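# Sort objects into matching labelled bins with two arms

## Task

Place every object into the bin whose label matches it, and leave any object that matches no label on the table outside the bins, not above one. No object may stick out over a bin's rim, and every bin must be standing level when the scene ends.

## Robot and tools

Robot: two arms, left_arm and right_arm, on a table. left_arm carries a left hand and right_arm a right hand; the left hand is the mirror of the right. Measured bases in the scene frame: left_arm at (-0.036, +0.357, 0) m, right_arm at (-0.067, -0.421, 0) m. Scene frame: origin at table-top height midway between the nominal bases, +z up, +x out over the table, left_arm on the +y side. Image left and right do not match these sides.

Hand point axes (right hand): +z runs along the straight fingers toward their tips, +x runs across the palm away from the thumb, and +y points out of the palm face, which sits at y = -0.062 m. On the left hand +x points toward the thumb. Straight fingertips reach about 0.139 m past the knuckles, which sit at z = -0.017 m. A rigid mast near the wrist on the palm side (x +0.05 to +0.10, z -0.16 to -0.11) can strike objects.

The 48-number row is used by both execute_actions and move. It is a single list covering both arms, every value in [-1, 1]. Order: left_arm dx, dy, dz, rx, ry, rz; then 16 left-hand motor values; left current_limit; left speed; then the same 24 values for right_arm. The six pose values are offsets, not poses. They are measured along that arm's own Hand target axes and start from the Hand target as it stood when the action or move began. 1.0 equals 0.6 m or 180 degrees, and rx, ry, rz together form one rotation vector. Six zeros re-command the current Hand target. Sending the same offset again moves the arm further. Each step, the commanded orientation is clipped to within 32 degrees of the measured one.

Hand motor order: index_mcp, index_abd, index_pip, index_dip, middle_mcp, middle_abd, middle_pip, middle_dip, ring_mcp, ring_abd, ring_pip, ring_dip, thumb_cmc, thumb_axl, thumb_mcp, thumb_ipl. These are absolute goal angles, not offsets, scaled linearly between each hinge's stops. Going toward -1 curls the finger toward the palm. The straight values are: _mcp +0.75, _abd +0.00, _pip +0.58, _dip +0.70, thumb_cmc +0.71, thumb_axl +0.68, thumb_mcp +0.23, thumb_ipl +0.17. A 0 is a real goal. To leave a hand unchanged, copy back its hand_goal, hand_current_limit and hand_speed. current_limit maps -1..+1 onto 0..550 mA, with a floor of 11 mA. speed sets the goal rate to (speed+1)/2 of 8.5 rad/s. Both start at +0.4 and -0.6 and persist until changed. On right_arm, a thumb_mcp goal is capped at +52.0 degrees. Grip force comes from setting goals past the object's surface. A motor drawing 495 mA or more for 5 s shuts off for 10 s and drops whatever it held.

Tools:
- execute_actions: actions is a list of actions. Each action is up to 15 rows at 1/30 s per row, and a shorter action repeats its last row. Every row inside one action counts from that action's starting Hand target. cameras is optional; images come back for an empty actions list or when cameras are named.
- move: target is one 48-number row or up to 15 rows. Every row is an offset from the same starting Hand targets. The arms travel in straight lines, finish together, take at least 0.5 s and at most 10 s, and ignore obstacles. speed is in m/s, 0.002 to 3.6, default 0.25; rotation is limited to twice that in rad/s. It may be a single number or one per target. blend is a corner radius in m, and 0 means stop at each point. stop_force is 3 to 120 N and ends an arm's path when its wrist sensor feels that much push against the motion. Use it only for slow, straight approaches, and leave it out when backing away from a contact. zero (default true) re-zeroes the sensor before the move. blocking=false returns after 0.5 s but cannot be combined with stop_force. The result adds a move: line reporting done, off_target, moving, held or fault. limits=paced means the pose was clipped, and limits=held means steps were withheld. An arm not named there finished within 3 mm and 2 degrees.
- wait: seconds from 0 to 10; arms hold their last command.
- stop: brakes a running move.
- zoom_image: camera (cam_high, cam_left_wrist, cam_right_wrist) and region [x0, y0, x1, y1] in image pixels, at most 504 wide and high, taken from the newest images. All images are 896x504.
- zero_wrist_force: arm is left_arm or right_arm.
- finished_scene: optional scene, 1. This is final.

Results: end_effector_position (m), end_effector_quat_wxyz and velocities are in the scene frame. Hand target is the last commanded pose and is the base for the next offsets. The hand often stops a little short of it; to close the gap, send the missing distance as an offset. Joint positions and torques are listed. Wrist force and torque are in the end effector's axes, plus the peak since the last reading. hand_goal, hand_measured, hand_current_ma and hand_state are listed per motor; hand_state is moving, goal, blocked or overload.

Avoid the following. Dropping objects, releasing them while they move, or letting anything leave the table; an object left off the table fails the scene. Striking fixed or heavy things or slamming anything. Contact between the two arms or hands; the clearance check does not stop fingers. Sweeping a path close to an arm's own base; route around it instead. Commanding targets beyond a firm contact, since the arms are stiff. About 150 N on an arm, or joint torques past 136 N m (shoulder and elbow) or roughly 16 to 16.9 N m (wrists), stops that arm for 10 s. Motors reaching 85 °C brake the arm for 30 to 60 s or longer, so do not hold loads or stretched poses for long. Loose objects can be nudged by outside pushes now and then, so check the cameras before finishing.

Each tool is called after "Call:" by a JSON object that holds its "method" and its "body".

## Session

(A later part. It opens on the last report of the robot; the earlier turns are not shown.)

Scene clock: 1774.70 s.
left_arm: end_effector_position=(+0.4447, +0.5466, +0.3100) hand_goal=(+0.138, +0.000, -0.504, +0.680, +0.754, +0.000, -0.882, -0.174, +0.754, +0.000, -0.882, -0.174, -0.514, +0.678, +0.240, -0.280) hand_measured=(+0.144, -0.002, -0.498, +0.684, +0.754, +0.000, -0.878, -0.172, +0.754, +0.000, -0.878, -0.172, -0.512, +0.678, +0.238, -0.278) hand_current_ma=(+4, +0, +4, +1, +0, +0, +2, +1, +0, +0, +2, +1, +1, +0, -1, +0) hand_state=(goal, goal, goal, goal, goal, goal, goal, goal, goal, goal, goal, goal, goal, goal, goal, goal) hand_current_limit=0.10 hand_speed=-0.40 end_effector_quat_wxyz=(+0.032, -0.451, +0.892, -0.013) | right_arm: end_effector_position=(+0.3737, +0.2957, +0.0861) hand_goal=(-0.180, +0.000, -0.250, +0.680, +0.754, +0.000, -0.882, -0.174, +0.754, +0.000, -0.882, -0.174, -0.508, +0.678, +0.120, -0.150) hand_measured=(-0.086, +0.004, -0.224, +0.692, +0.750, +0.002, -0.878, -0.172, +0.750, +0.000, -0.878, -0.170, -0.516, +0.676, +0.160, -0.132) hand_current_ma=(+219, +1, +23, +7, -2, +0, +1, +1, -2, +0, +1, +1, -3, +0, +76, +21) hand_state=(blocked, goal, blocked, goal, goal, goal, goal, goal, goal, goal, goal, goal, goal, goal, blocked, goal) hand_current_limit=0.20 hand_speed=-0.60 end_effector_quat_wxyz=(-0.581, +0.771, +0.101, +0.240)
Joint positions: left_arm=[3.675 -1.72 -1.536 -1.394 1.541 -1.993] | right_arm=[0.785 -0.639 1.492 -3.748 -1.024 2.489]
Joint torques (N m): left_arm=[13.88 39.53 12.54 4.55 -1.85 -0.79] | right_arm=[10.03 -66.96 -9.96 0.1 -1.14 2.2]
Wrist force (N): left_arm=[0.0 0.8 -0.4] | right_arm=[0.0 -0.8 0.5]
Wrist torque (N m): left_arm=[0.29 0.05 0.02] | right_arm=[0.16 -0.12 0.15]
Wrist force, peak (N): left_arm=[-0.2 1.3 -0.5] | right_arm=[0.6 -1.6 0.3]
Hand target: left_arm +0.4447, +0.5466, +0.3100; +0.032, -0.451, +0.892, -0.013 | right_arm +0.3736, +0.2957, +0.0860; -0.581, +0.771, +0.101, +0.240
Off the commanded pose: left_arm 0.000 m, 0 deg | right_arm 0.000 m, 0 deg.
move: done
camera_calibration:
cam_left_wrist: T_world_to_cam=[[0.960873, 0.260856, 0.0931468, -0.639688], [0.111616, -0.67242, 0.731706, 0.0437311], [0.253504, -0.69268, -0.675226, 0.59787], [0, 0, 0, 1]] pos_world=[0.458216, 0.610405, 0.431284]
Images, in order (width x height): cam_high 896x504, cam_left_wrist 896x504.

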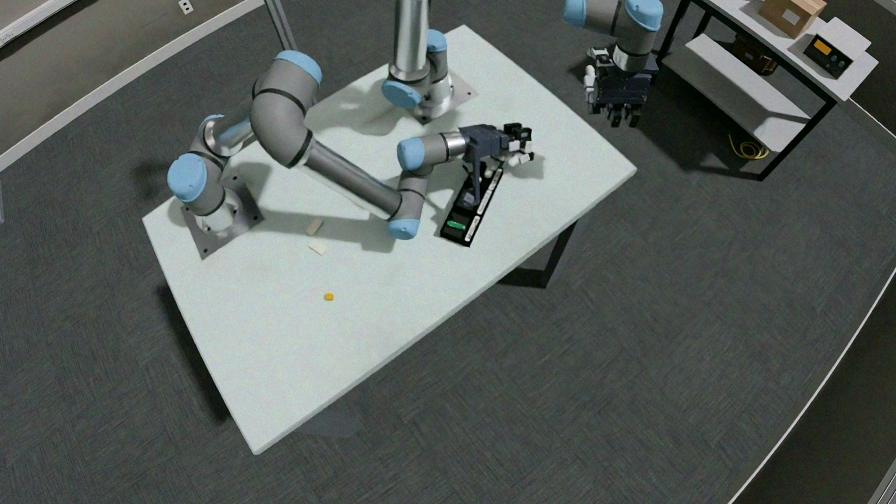

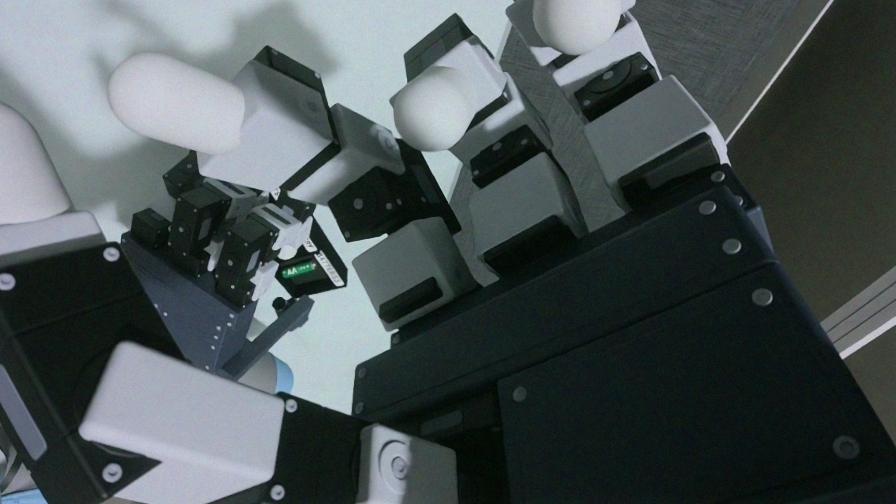

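Call:
{"method": "move", "body": {"target": [[0,0,0,0,0,0,0.137,0,-0.504,0.68,0.754,0,-0.883,-0.174,0.754,0,-0.883,-0.174,-0.514,0.678,0.24,-0.28,0.1,-0.4,0,0,0,0,0,0,-0.06,0,-0.25,0.68,0.754,0,-0.883,-0.174,0.754,0,-0.883,-0.174,-0.508,0.678,0.19,-0.15,0.2,-0.6],[0,0,0,0,0,0,0.137,0,-0.504,0.68,0.754,0,-0.883,-0.174,0.754,0,-0.883,-0.174,-0.514,0.678,0.24,-0.28,0.1,-0.4,0,0,0,0,0,0,-0.04,0,-0.27,0.69,0.754,0,-0.883,-0.174,0.754,0,-0.883,-0.174,-0.508,0.678,0.24,-0.15,0.2,-0.6],[0,0,0,0,0,0,0.137,0,-0.504,0.68,0.754,0,-0.883,-0.174,0.754,0,-0.883,-0.174,-0.514,0.678,0.24,-0.28,0.1,-0.4,0.0326,-0.0565,-0.0139,0,0,0,-0.04,0,-0.27,0.69,0.754,0,-0.883,-0.174,0.754,0,-0.883,-0.174,-0.508,0.678,0.24,-0.15,0.2,-0.6]], "speed": 0.1, "cameras": ["cam_right_wrist","cam_high"]}}

Call:
{"method": "zoom_image", "body": {"camera": "cam_high", "region": [430, 120, 530, 220]}}

Scene clock: 1784.63 s.
left_arm: end_effector_position=(+0.4447, +0.5466, +0.3100) hand_goal=(+0.138, +0.000, -0.504, +0.680, +0.754, +0.000, -0.882, -0.174, +0.754, +0.000, -0.882, -0.174, -0.514, +0.678, +0.240, -0.280) hand_measured=(+0.144, -0.002, -0.498, +0.684, +0.754, +0.000, -0.878, -0.172, +0.754, +0.000, -0.878, -0.172, -0.512, +0.678, +0.238, -0.278) hand_current_ma=(+4, +0, +4, +1, +0, +0, +2, +1, +0, +0, +2, +1, +1, +0, -1, +0) hand_state=(goal, goal, goal, goal, goal, goal, goal, goal, goal, goal, goal, goal, goal, goal, goal, goal) hand_current_limit=0.10 hand_speed=-0.40 end_effector_quat_wxyz=(+0.032, -0.451, +0.892, -0.013) | right_arm: end_effector_position=(+0.3736, +0.2957, +0.1261) hand_goal=(-0.040, +0.000, -0.270, +0.690, +0.754, +0.000, -0.882, -0.174, +0.754, +0.000, -0.882, -0.174, -0.508, +0.678, +0.240, -0.150) hand_measured=(-0.046, +0.004, -0.264, +0.688, +0.750, +0.002, -0.878, -0.172, +0.750, +0.000, -0.878, -0.170, -0.506, +0.676, +0.236, -0.150) hand_current_ma=(-2, +1, +2, +0, -2, +0, +1, +1, -2, +0, +1, +1, +0, +0, -1, +0) hand_state=(goal, goal, goal, goal, goal, goal, goal, goal, goal, goal, goal, goal, goal, goal, goal, goal) hand_current_limit=0.20 hand_speed=-0.60 end_effector_quat_wxyz=(-0.581, +0.771, +0.101, +0.240)
Joint positions: left_arm=[3.675 -1.72 -1.536 -1.394 1.541 -1.993] | right_arm=[0.785 -0.708 1.497 -3.684 -1.024 2.489]
Joint torques (N m): left_arm=[13.35 39.85 12.6 4.52 -1.72 -0.38] | right_arm=[1.07 -46.26 -11.62 -5.07 0.62 -1.26]
Wrist force (N): left_arm=[-0.1 0.7 -0.6] | right_arm=[0.1 -1.1 0.4]
Wrist torque (N m): left_arm=[0.29 0.05 0.02] | right_arm=[0.14 -0.12 0.13]
Wrist force, peak (N): left_arm=[0.1 1.0 -0.8] | right_arm=[0.6 -2.2 0.2]
Hand target: left_arm +0.4447, +0.5466, +0.3100; +0.032, -0.451, +0.892, -0.013 | right_arm +0.3737, +0.2957, +0.1261; -0.581, +0.771, +0.101, +0.240
Off the commanded pose: left_arm 0.000 m, 0 deg | right_arm 0.000 m, 0 deg.
move: done
camera_calibration:
cam_right_wrist: T_world_to_cam=[[-0.434056, -0.106014, -0.894626, 0.33841], [-0.758341, -0.493085, 0.426364, 0.319991], [-0.486328, 0.863497, 0.133632, 0.0363673], [0, 0, 0, 1]] pos_world=[0.407238, 0.162256, 0.161458]
Images, in order (width x height): cam_high 896x504, cam_right_wrist 896x504.

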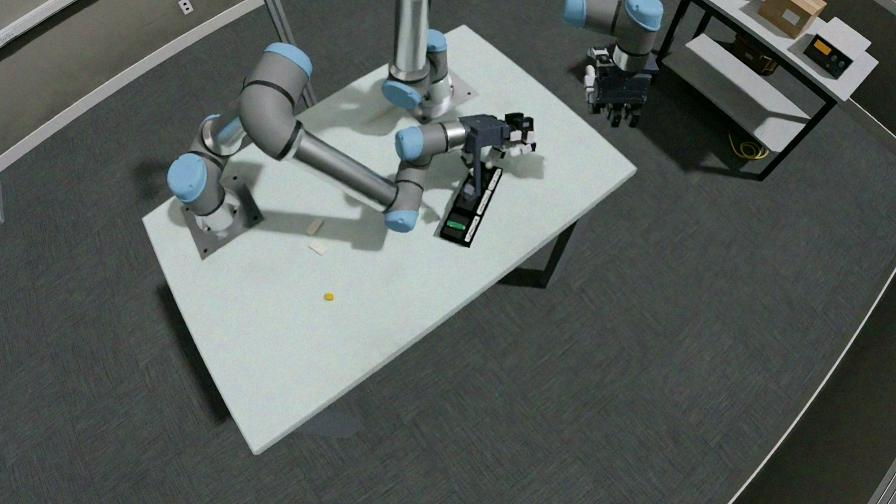

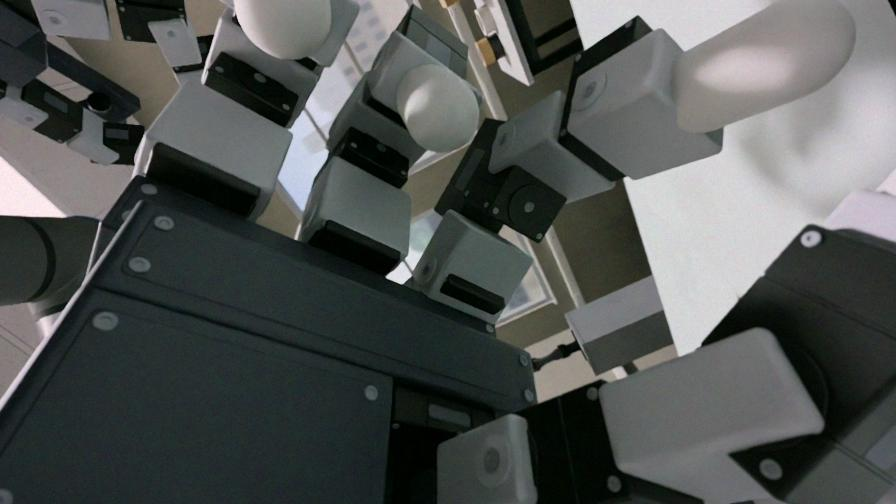

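Scaled by 5.040.

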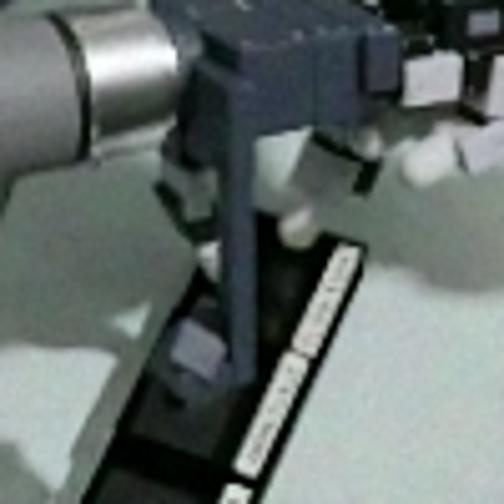

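Call:
{"method": "move", "body": {"target": [[0,0,0,0,0,0,0.137,0,-0.504,0.68,0.754,0,-0.883,-0.174,0.754,0,-0.883,-0.174,-0.514,0.678,0.24,-0.28,0.1,-0.4,0.1427,-0.2298,-0.0903,0,0,0,-0.04,0,-0.27,0.69,0.754,0,-0.883,-0.174,0.754,0,-0.883,-0.174,-0.508,0.678,0.24,-0.15,0.2,-0.6],[0,0,0,0,0,0,0.137,0,-0.504,0.68,0.754,0,-0.883,-0.174,0.754,0,-0.883,-0.174,-0.514,0.678,0.24,-0.28,0.1,-0.4,0.4418,-0.0157,-0.451,-0.1532,0.0662,-0.1094,-0.04,0,-0.27,0.69,0.754,0,-0.883,-0.174,0.754,0,-0.883,-0.174,-0.508,0.678,0.24,-0.15,0.2,-0.6]], "speed": 0.25, "blend": [0.03,0], "cameras": ["all"]}}

Call:
{"method": "zoom_image", "body": {"camera": "cam_high", "region": [430, 150, 510, 250]}}

Call:
{"method": "zoom_image", "body": {"camera": "cam_right_wrist", "region": [560, 120, 840, 360]}}

Scene clock: 1800.97 s.
left_arm: end_effector_position=(+0.4447, +0.5466, +0.3100) hand_goal=(+0.138, +0.000, -0.504, +0.680, +0.754, +0.000, -0.882, -0.174, +0.754, +0.000, -0.882, -0.174, -0.514, +0.678, +0.240, -0.280) hand_measured=(+0.144, -0.002, -0.498, +0.684, +0.754, +0.000, -0.878, -0.172, +0.754, +0.000, -0.878, -0.172, -0.512, +0.678, +0.238, -0.278) hand_current_ma=(+4, +0, +4, +1, +0, +0, +2, +1, +0, +0, +2, +1, +1, +0, -1, +0) hand_state=(goal, goal, goal, goal, goal, goal, goal, goal, goal, goal, goal, goal, goal, goal, goal, goal) hand_current_limit=0.10 hand_speed=-0.40 end_effector_quat_wxyz=(+0.032, -0.451, +0.892, -0.013) | right_arm: end_effector_position=(+0.5305, +0.0104, +0.3198) hand_goal=(-0.040, +0.000, -0.270, +0.690, +0.754, +0.000, -0.882, -0.174, +0.754, +0.000, -0.882, -0.174, -0.508, +0.678, +0.240, -0.150) hand_measured=(-0.042, +0.004, -0.264, +0.688, +0.748, +0.002, -0.878, -0.172, +0.748, +0.000, -0.878, -0.170, -0.504, +0.676, +0.236, -0.150) hand_current_ma=(+0, +1, +2, +0, -2, +0, +1, +1, -2, +0, +1, +1, +1, +0, -1, +0) hand_state=(goal, goal, goal, goal, goal, goal, goal, goal, goal, goal, goal, goal, goal, goal, goal, goal) hand_current_limit=0.20 hand_speed=-0.60 end_effector_quat_wxyz=(-0.341, +0.829, +0.110, +0.429)
Joint positions: left_arm=[3.675 -1.72 -1.536 -1.394 1.541 -1.993] | right_arm=[0.464 -1.236 1.727 -3.194 -1.228 1.953]
Joint torques (N m): left_arm=[13.07 39.17 13.17 4.54 -1.63 0.19] | right_arm=[2.55 -29.06 -30.18 -5.7 -0.22 0.35]
Wrist force (N): left_arm=[0.2 0.7 -0.6] | right_arm=[0.5 -0.7 -0.2]
Wrist torque (N m): left_arm=[0.29 0.01 0.05] | right_arm=[0.03 -0.03 0.20]
Wrist force, peak (N): left_arm=[0.0 0.9 -1.1] | right_arm=[1.9 2.7 -0.8]
Hand target: left_arm +0.4447, +0.5466, +0.3100; +0.032, -0.451, +0.892, -0.013 | right_arm +0.5306, +0.0104, +0.3198; -0.340, +0.829, +0.111, +0.429
Off the commanded pose: left_arm 0.000 m, 0 deg | right_arm 0.000 m, 0 deg.
move: done
camera_calibration:
cam_left_wrist: T_world_to_cam=[[0.960873, 0.260856, 0.0931468, -0.639688], [0.111616, -0.67242, 0.731706, 0.0437311], [0.253504, -0.69268, -0.675226, 0.59787], [0, 0, 0, 1]] pos_world=[0.458216, 0.610405, 0.431284]
cam_right_wrist: T_world_to_cam=[[-0.212973, -0.375176, -0.902156, 0.437505], [-0.967656, -0.0467901, 0.247895, 0.379162], [-0.135216, 0.925772, -0.353076, 0.301886], [0, 0, 0, 1]] pos_world=[0.500895, -0.0975951, 0.407294]

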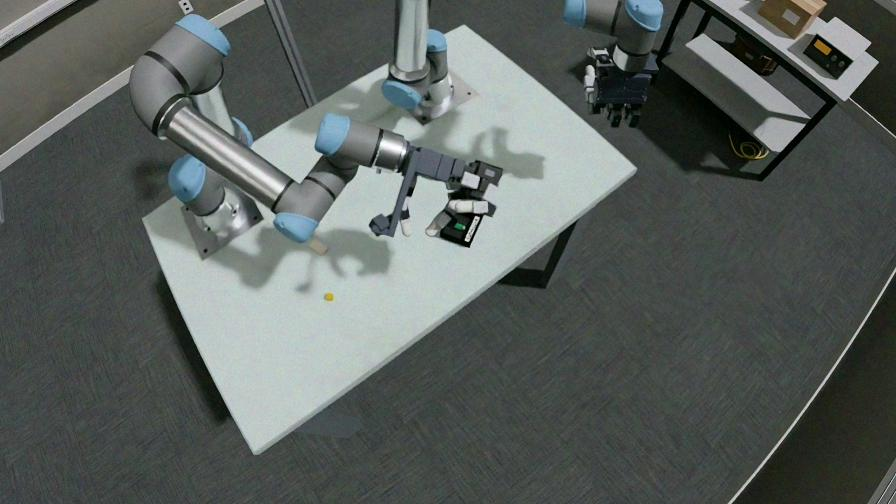

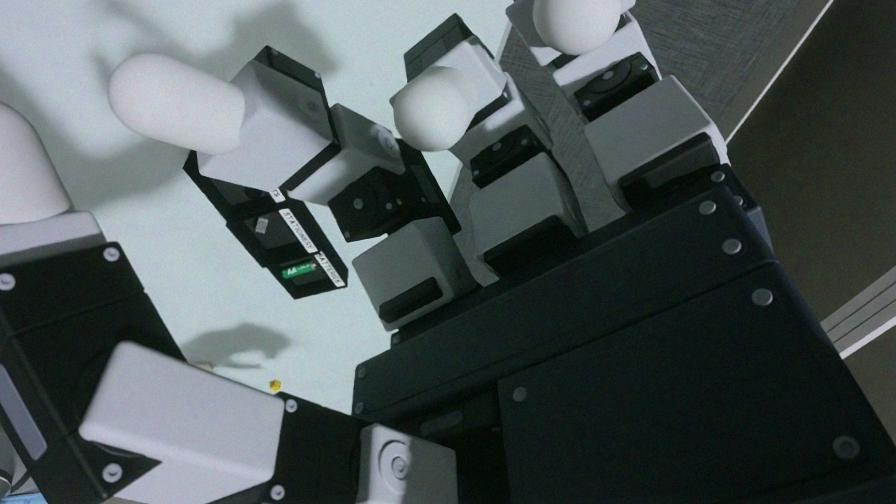

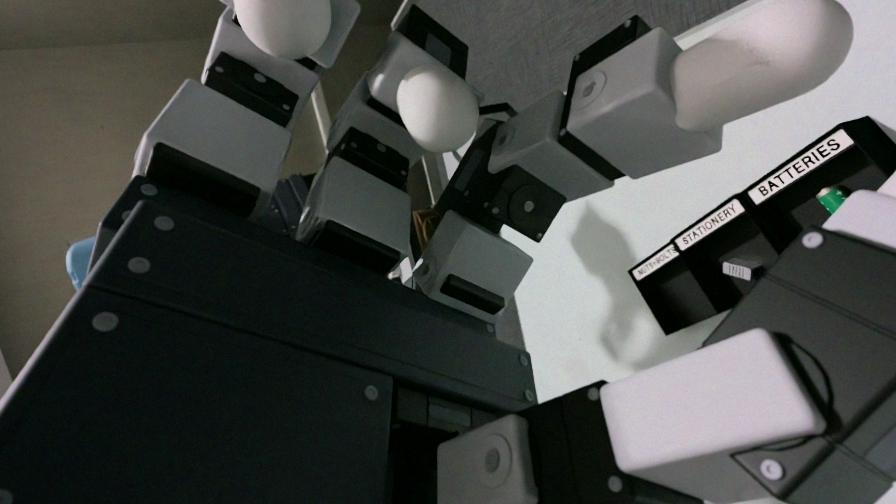

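Scaled by 5.040.

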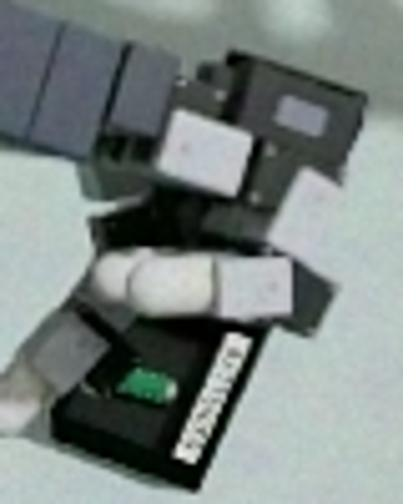

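Scaled by 1.800.

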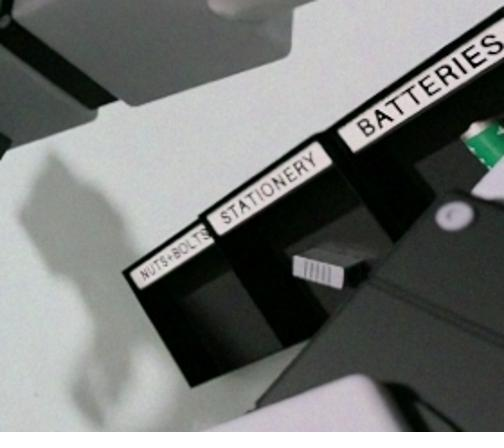

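Call:
{"method": "zoom_image", "body": {"camera": "cam_right_wrist", "region": [625, 240, 745, 340]}}

Call:
{"method": "zoom_image", "body": {"camera": "cam_left_wrist", "region": [170, 140, 360, 310]}}

Scaled by 4.200.

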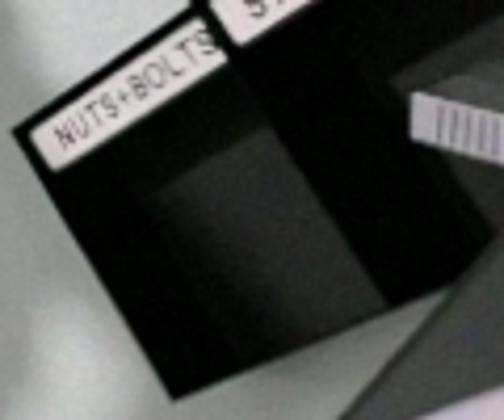

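Scaled by 2.653.

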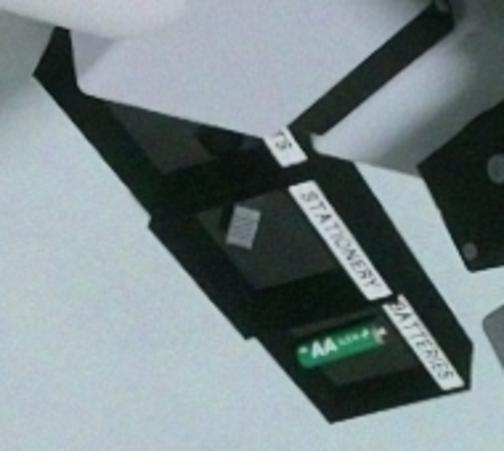

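Call:
{"method": "move", "body": {"target": [0.05,0,0,0,0,0,0.137,0,-0.504,0.68,0.754,0,-0.883,-0.174,0.754,0,-0.883,-0.174,-0.514,0.678,0.24,-0.28,0.1,-0.4,0.2607,0.4542,-0.4813,0,0,0,-0.04,0,-0.27,0.69,0.754,0,-0.883,-0.174,0.754,0,-0.883,-0.174,-0.508,0.678,0.24,-0.15,0.2,-0.6], "speed": 0.3, "cameras": ["all"]}}

Call:
{"method": "zoom_image", "body": {"camera": "cam_high", "region": [430, 150, 510, 250]}}

Call:
{"method": "zoom_image", "body": {"camera": "cam_left_wrist", "region": [170, 140, 360, 310]}}

Call:
{"method": "zoom_image", "body": {"camera": "cam_high", "region": [290, 200, 350, 310]}}

Scene clock: 1813.50 s.
left_arm: end_effector_position=(+0.4269, +0.5224, +0.3086) hand_goal=(+0.138, +0.000, -0.504, +0.680, +0.754, +0.000, -0.882, -0.174, +0.754, +0.000, -0.882, -0.174, -0.514, +0.678, +0.240, -0.280) hand_measured=(+0.144, -0.002, -0.498, +0.684, +0.754, +0.000, -0.878, -0.172, +0.754, +0.000, -0.878, -0.172, -0.512, +0.678, +0.238, -0.278) hand_current_ma=(+4, +0, +4, +1, +0, +0, +2, +1, +0, +0, +2, +1, +1, +0, -1, +0) hand_state=(goal, goal, goal, goal, goal, goal, goal, goal, goal, goal, goal, goal, goal, goal, goal, goal) hand_current_limit=0.10 hand_speed=-0.40 end_effector_quat_wxyz=(+0.032, -0.451, +0.892, -0.013) | right_arm: end_effector_position=(+0.5712, -0.3998, +0.4303) hand_goal=(-0.040, +0.000, -0.270, +0.690, +0.754, +0.000, -0.882, -0.174, +0.754, +0.000, -0.882, -0.174, -0.508, +0.678, +0.240, -0.150) hand_measured=(-0.040, +0.004, -0.264, +0.688, +0.748, +0.002, -0.878, -0.172, +0.748, +0.000, -0.878, -0.170, -0.502, +0.676, +0.236, -0.150) hand_current_ma=(+0, +1, +2, +0, -2, +0, +1, +1, -2, +0, +1, +1, +2, +0, -1, +0) hand_state=(goal, goal, goal, goal, goal, goal, goal, goal, goal, goal, goal, goal, goal, goal, goal, goal) hand_current_limit=0.20 hand_speed=-0.60 end_effector_quat_wxyz=(-0.340, +0.829, +0.111, +0.429)
Joint positions: left_arm=[3.651 -1.664 -1.603 -1.383 1.542 -2.016] | right_arm=[-0.4 -1.605 1.777 -2.385 -0.522 1.25]
Joint torques (N m): left_arm=[8.4 19.25 35.31 3.73 2.55 0.17] | right_arm=[-9.16 -16.43 -21.36 -2.19 1.88 -0.2]
Wrist force (N): left_arm=[0.2 0.6 -0.2] | right_arm=[0.5 -0.1 0.4]
Wrist torque (N m): left_arm=[0.25 0.04 0.04] | right_arm=[0.07 -0.04 0.21]
Wrist force, peak (N): left_arm=[-0.1 1.0 -0.9] | right_arm=[-0.9 -2.1 1.8]
Hand target: left_arm +0.4270, +0.5225, +0.3086; +0.032, -0.451, +0.892, -0.013 | right_arm +0.5712, -0.3998, +0.4303; -0.340, +0.829, +0.111, +0.429
Off the commanded pose: left_arm 0.000 m, 0 deg | right_arm 0.000 m, 0 deg.
move: done
camera_calibration:
cam_left_wrist: T_world_to_cam=[[0.960911, 0.260708, 0.0931719, -0.616056], [0.111502, -0.672461, 0.731686, 0.0304847], [0.253411, -0.692696, -0.675244, 0.584663], [0, 0, 0, 1]] pos_world=[0.440416, 0.586104, 0.429884]
cam_right_wrist: T_world_to_cam=[[-0.212809, -0.375351, -0.902122, 0.391896], [-0.967706, -0.0467114, 0.247716, 0.372099], [-0.13512, 0.925705, -0.353289, 0.726122], [0, 0, 0, 1]] pos_world=[0.541595, -0.507695, 0.517894]

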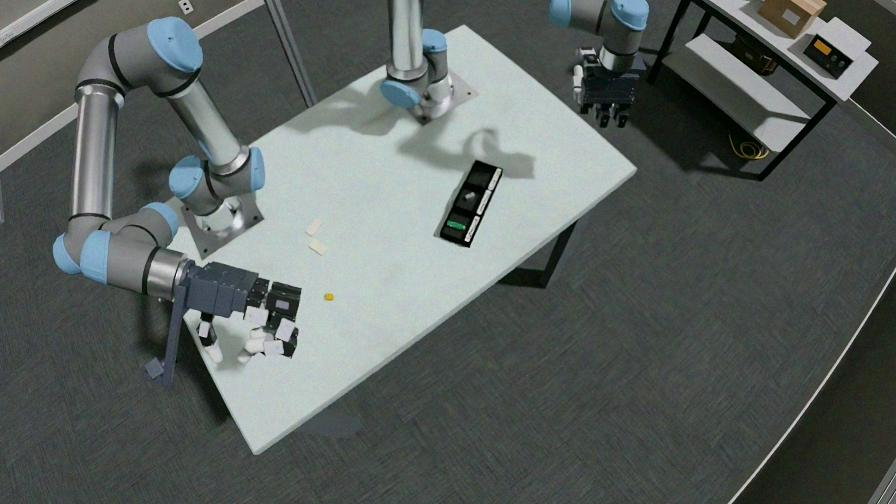

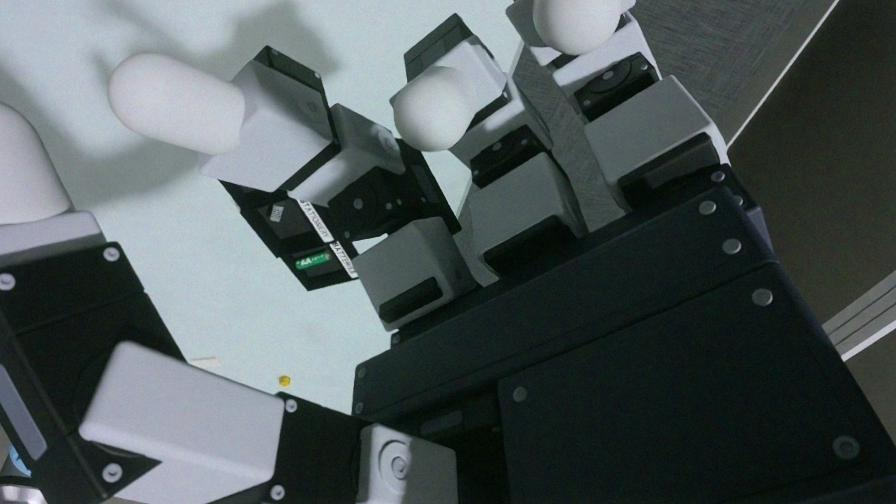

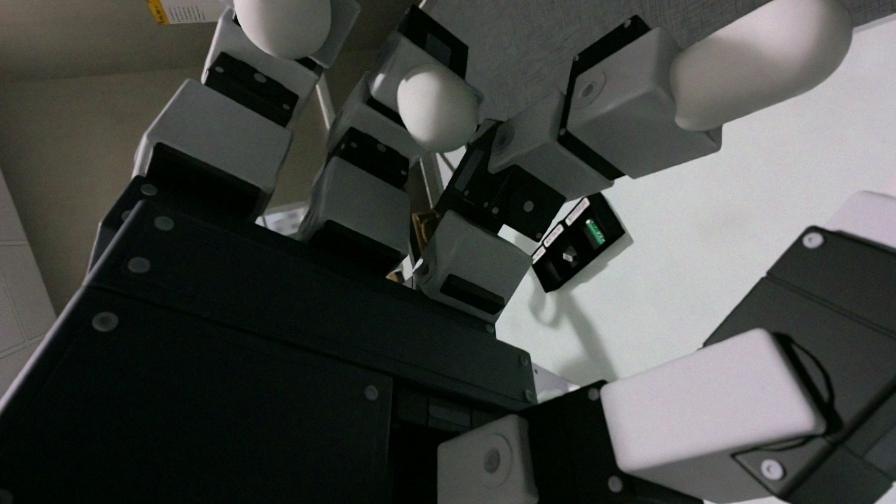

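Scaled by 5.040.

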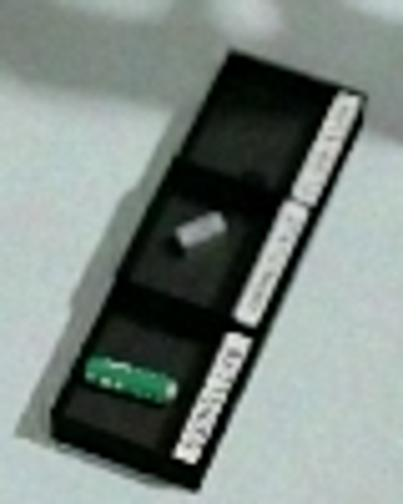

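Scaled by 2.653.

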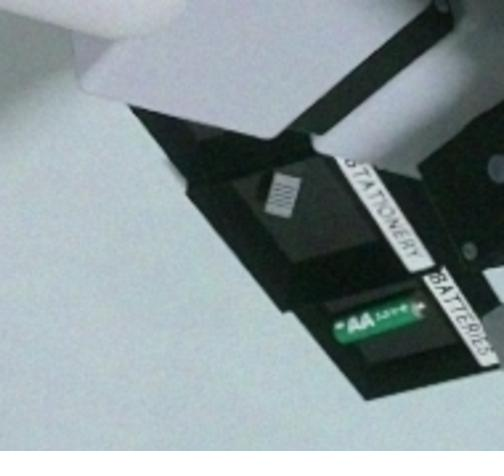

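Scaled by 4.582.

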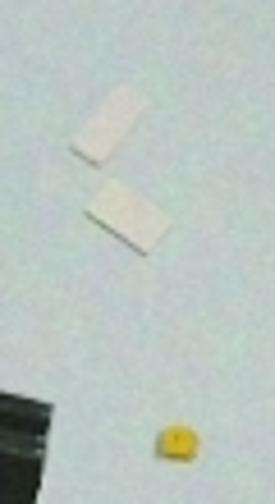

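Call:
{"method": "execute_actions", "body": {"actions": [], "cameras": ["cam_high"]}}

Call:
{"method": "zoom_image", "body": {"camera": "cam_high", "region": [400, 130, 600, 260]}}

Scene clock: 1820.03 s.
left_arm: end_effector_position=(+0.4270, +0.5225, +0.3086) hand_goal=(+0.138, +0.000, -0.504, +0.680, +0.754, +0.000, -0.882, -0.174, +0.754, +0.000, -0.882, -0.174, -0.514, +0.678, +0.240, -0.280) hand_measured=(+0.144, -0.002, -0.498, +0.684, +0.754, +0.000, -0.878, -0.172, +0.754, +0.000, -0.878, -0.172, -0.512, +0.678, +0.238, -0.278) hand_current_ma=(+4, +0, +4, +1, +0, +0, +2, +1, +0, +0, +2, +1, +1, +0, -1, +0) hand_state=(goal, goal, goal, goal, goal, goal, goal, goal, goal, goal, goal, goal, goal, goal, goal, goal) hand_current_limit=0.10 hand_speed=-0.40 end_effector_quat_wxyz=(+0.032, -0.451, +0.892, -0.013) | right_arm: end_effector_position=(+0.5712, -0.3998, +0.4303) hand_goal=(-0.040, +0.000, -0.270, +0.690, +0.754, +0.000, -0.882, -0.174, +0.754, +0.000, -0.882, -0.174, -0.508, +0.678, +0.240, -0.150) hand_measured=(-0.040, +0.004, -0.264, +0.688, +0.748, +0.002, -0.878, -0.172, +0.748, +0.000, -0.878, -0.170, -0.502, +0.676, +0.236, -0.150) hand_current_ma=(+0, +1, +2, +0, -2, +0, +1, +1, -2, +0, +1, +1, +2, +0, -1, +0) hand_state=(goal, goal, goal, goal, goal, goal, goal, goal, goal, goal, goal, goal, goal, goal, goal, goal) hand_current_limit=0.20 hand_speed=-0.60 end_effector_quat_wxyz=(-0.340, +0.829, +0.111, +0.429)
Joint positions: left_arm=[3.651 -1.664 -1.603 -1.383 1.542 -2.016] | right_arm=[-0.4 -1.605 1.777 -2.384 -0.522 1.249]
Joint velocities: within noise
Joint torques (N m): left_arm=[13.25 19.5 35.99 0.49 0.78 0.16] | right_arm=[-10.23 -14.71 -31.19 -0.55 2.08 -2.59]
Wrist force (N): left_arm=[0.3 0.9 -0.1] | right_arm=[0.5 -0.4 0.6]
Wrist torque (N m): left_arm=[0.27 0.02 0.04] | right_arm=[0.00 -0.06 0.21]
Wrist force, peak (N): left_arm=[0.5 1.0 -0.3] | right_arm=[0.5 -0.4 0.6]
Hand target: left_arm +0.4270, +0.5225, +0.3086; +0.032, -0.451, +0.892, -0.013 | right_arm +0.5712, -0.3998, +0.4303; -0.340, +0.829, +0.111, +0.429
Off the commanded pose: left_arm 0.000 m, 0 deg | right_arm 0.000 m, 0 deg.
Images, in order (width x height): cam_high 896x504.

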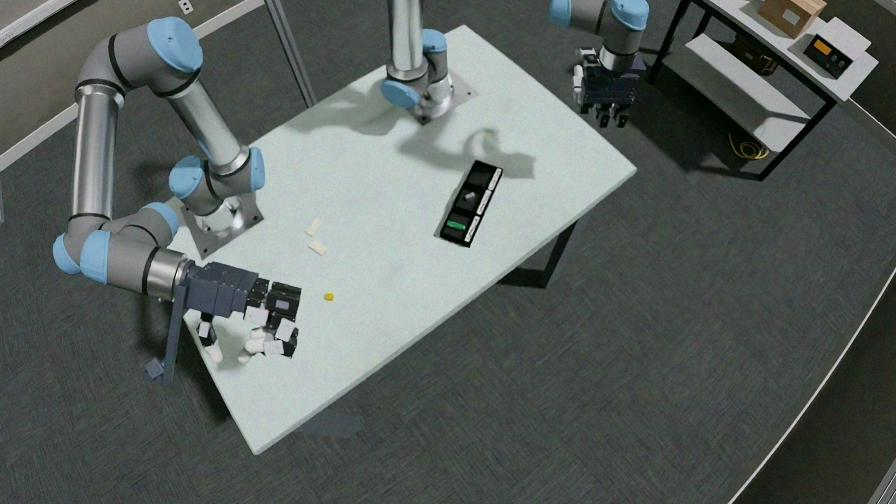

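Scaled by 2.520.

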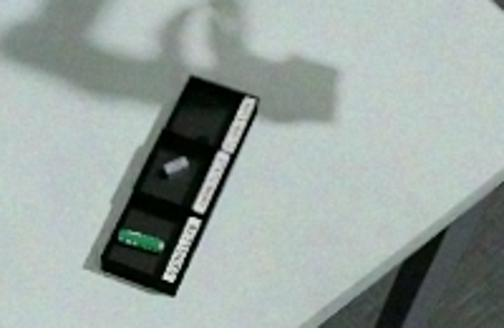

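Call:
{"method": "zoom_image", "body": {"camera": "cam_high", "region": [290, 210, 350, 310]}}

Call:
{"method": "zoom_image", "body": {"camera": "cam_high", "region": [450, 155, 510, 205]}}

Scaled by 5.040.

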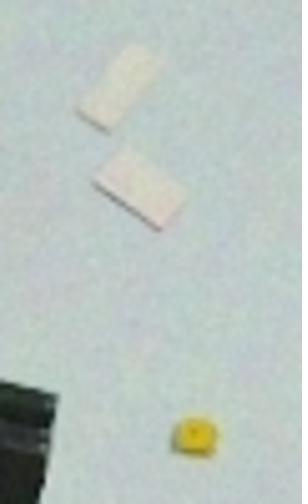

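Scaled by 8.400.

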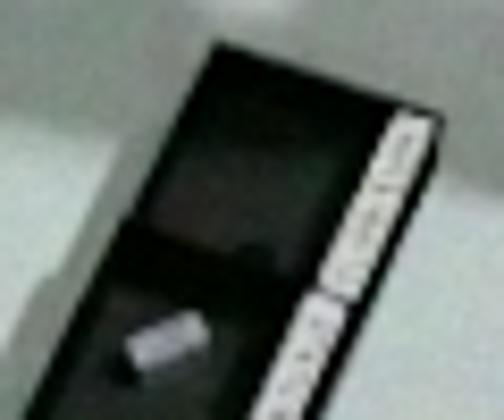

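The top view matches the earlier check: the nut, sharpener and battery sit in their own compartments, and the die and dominoes are on the table outside the bins.

Call:
{"method": "finished_scene", "body": {}}

The scene is finished: the task was done.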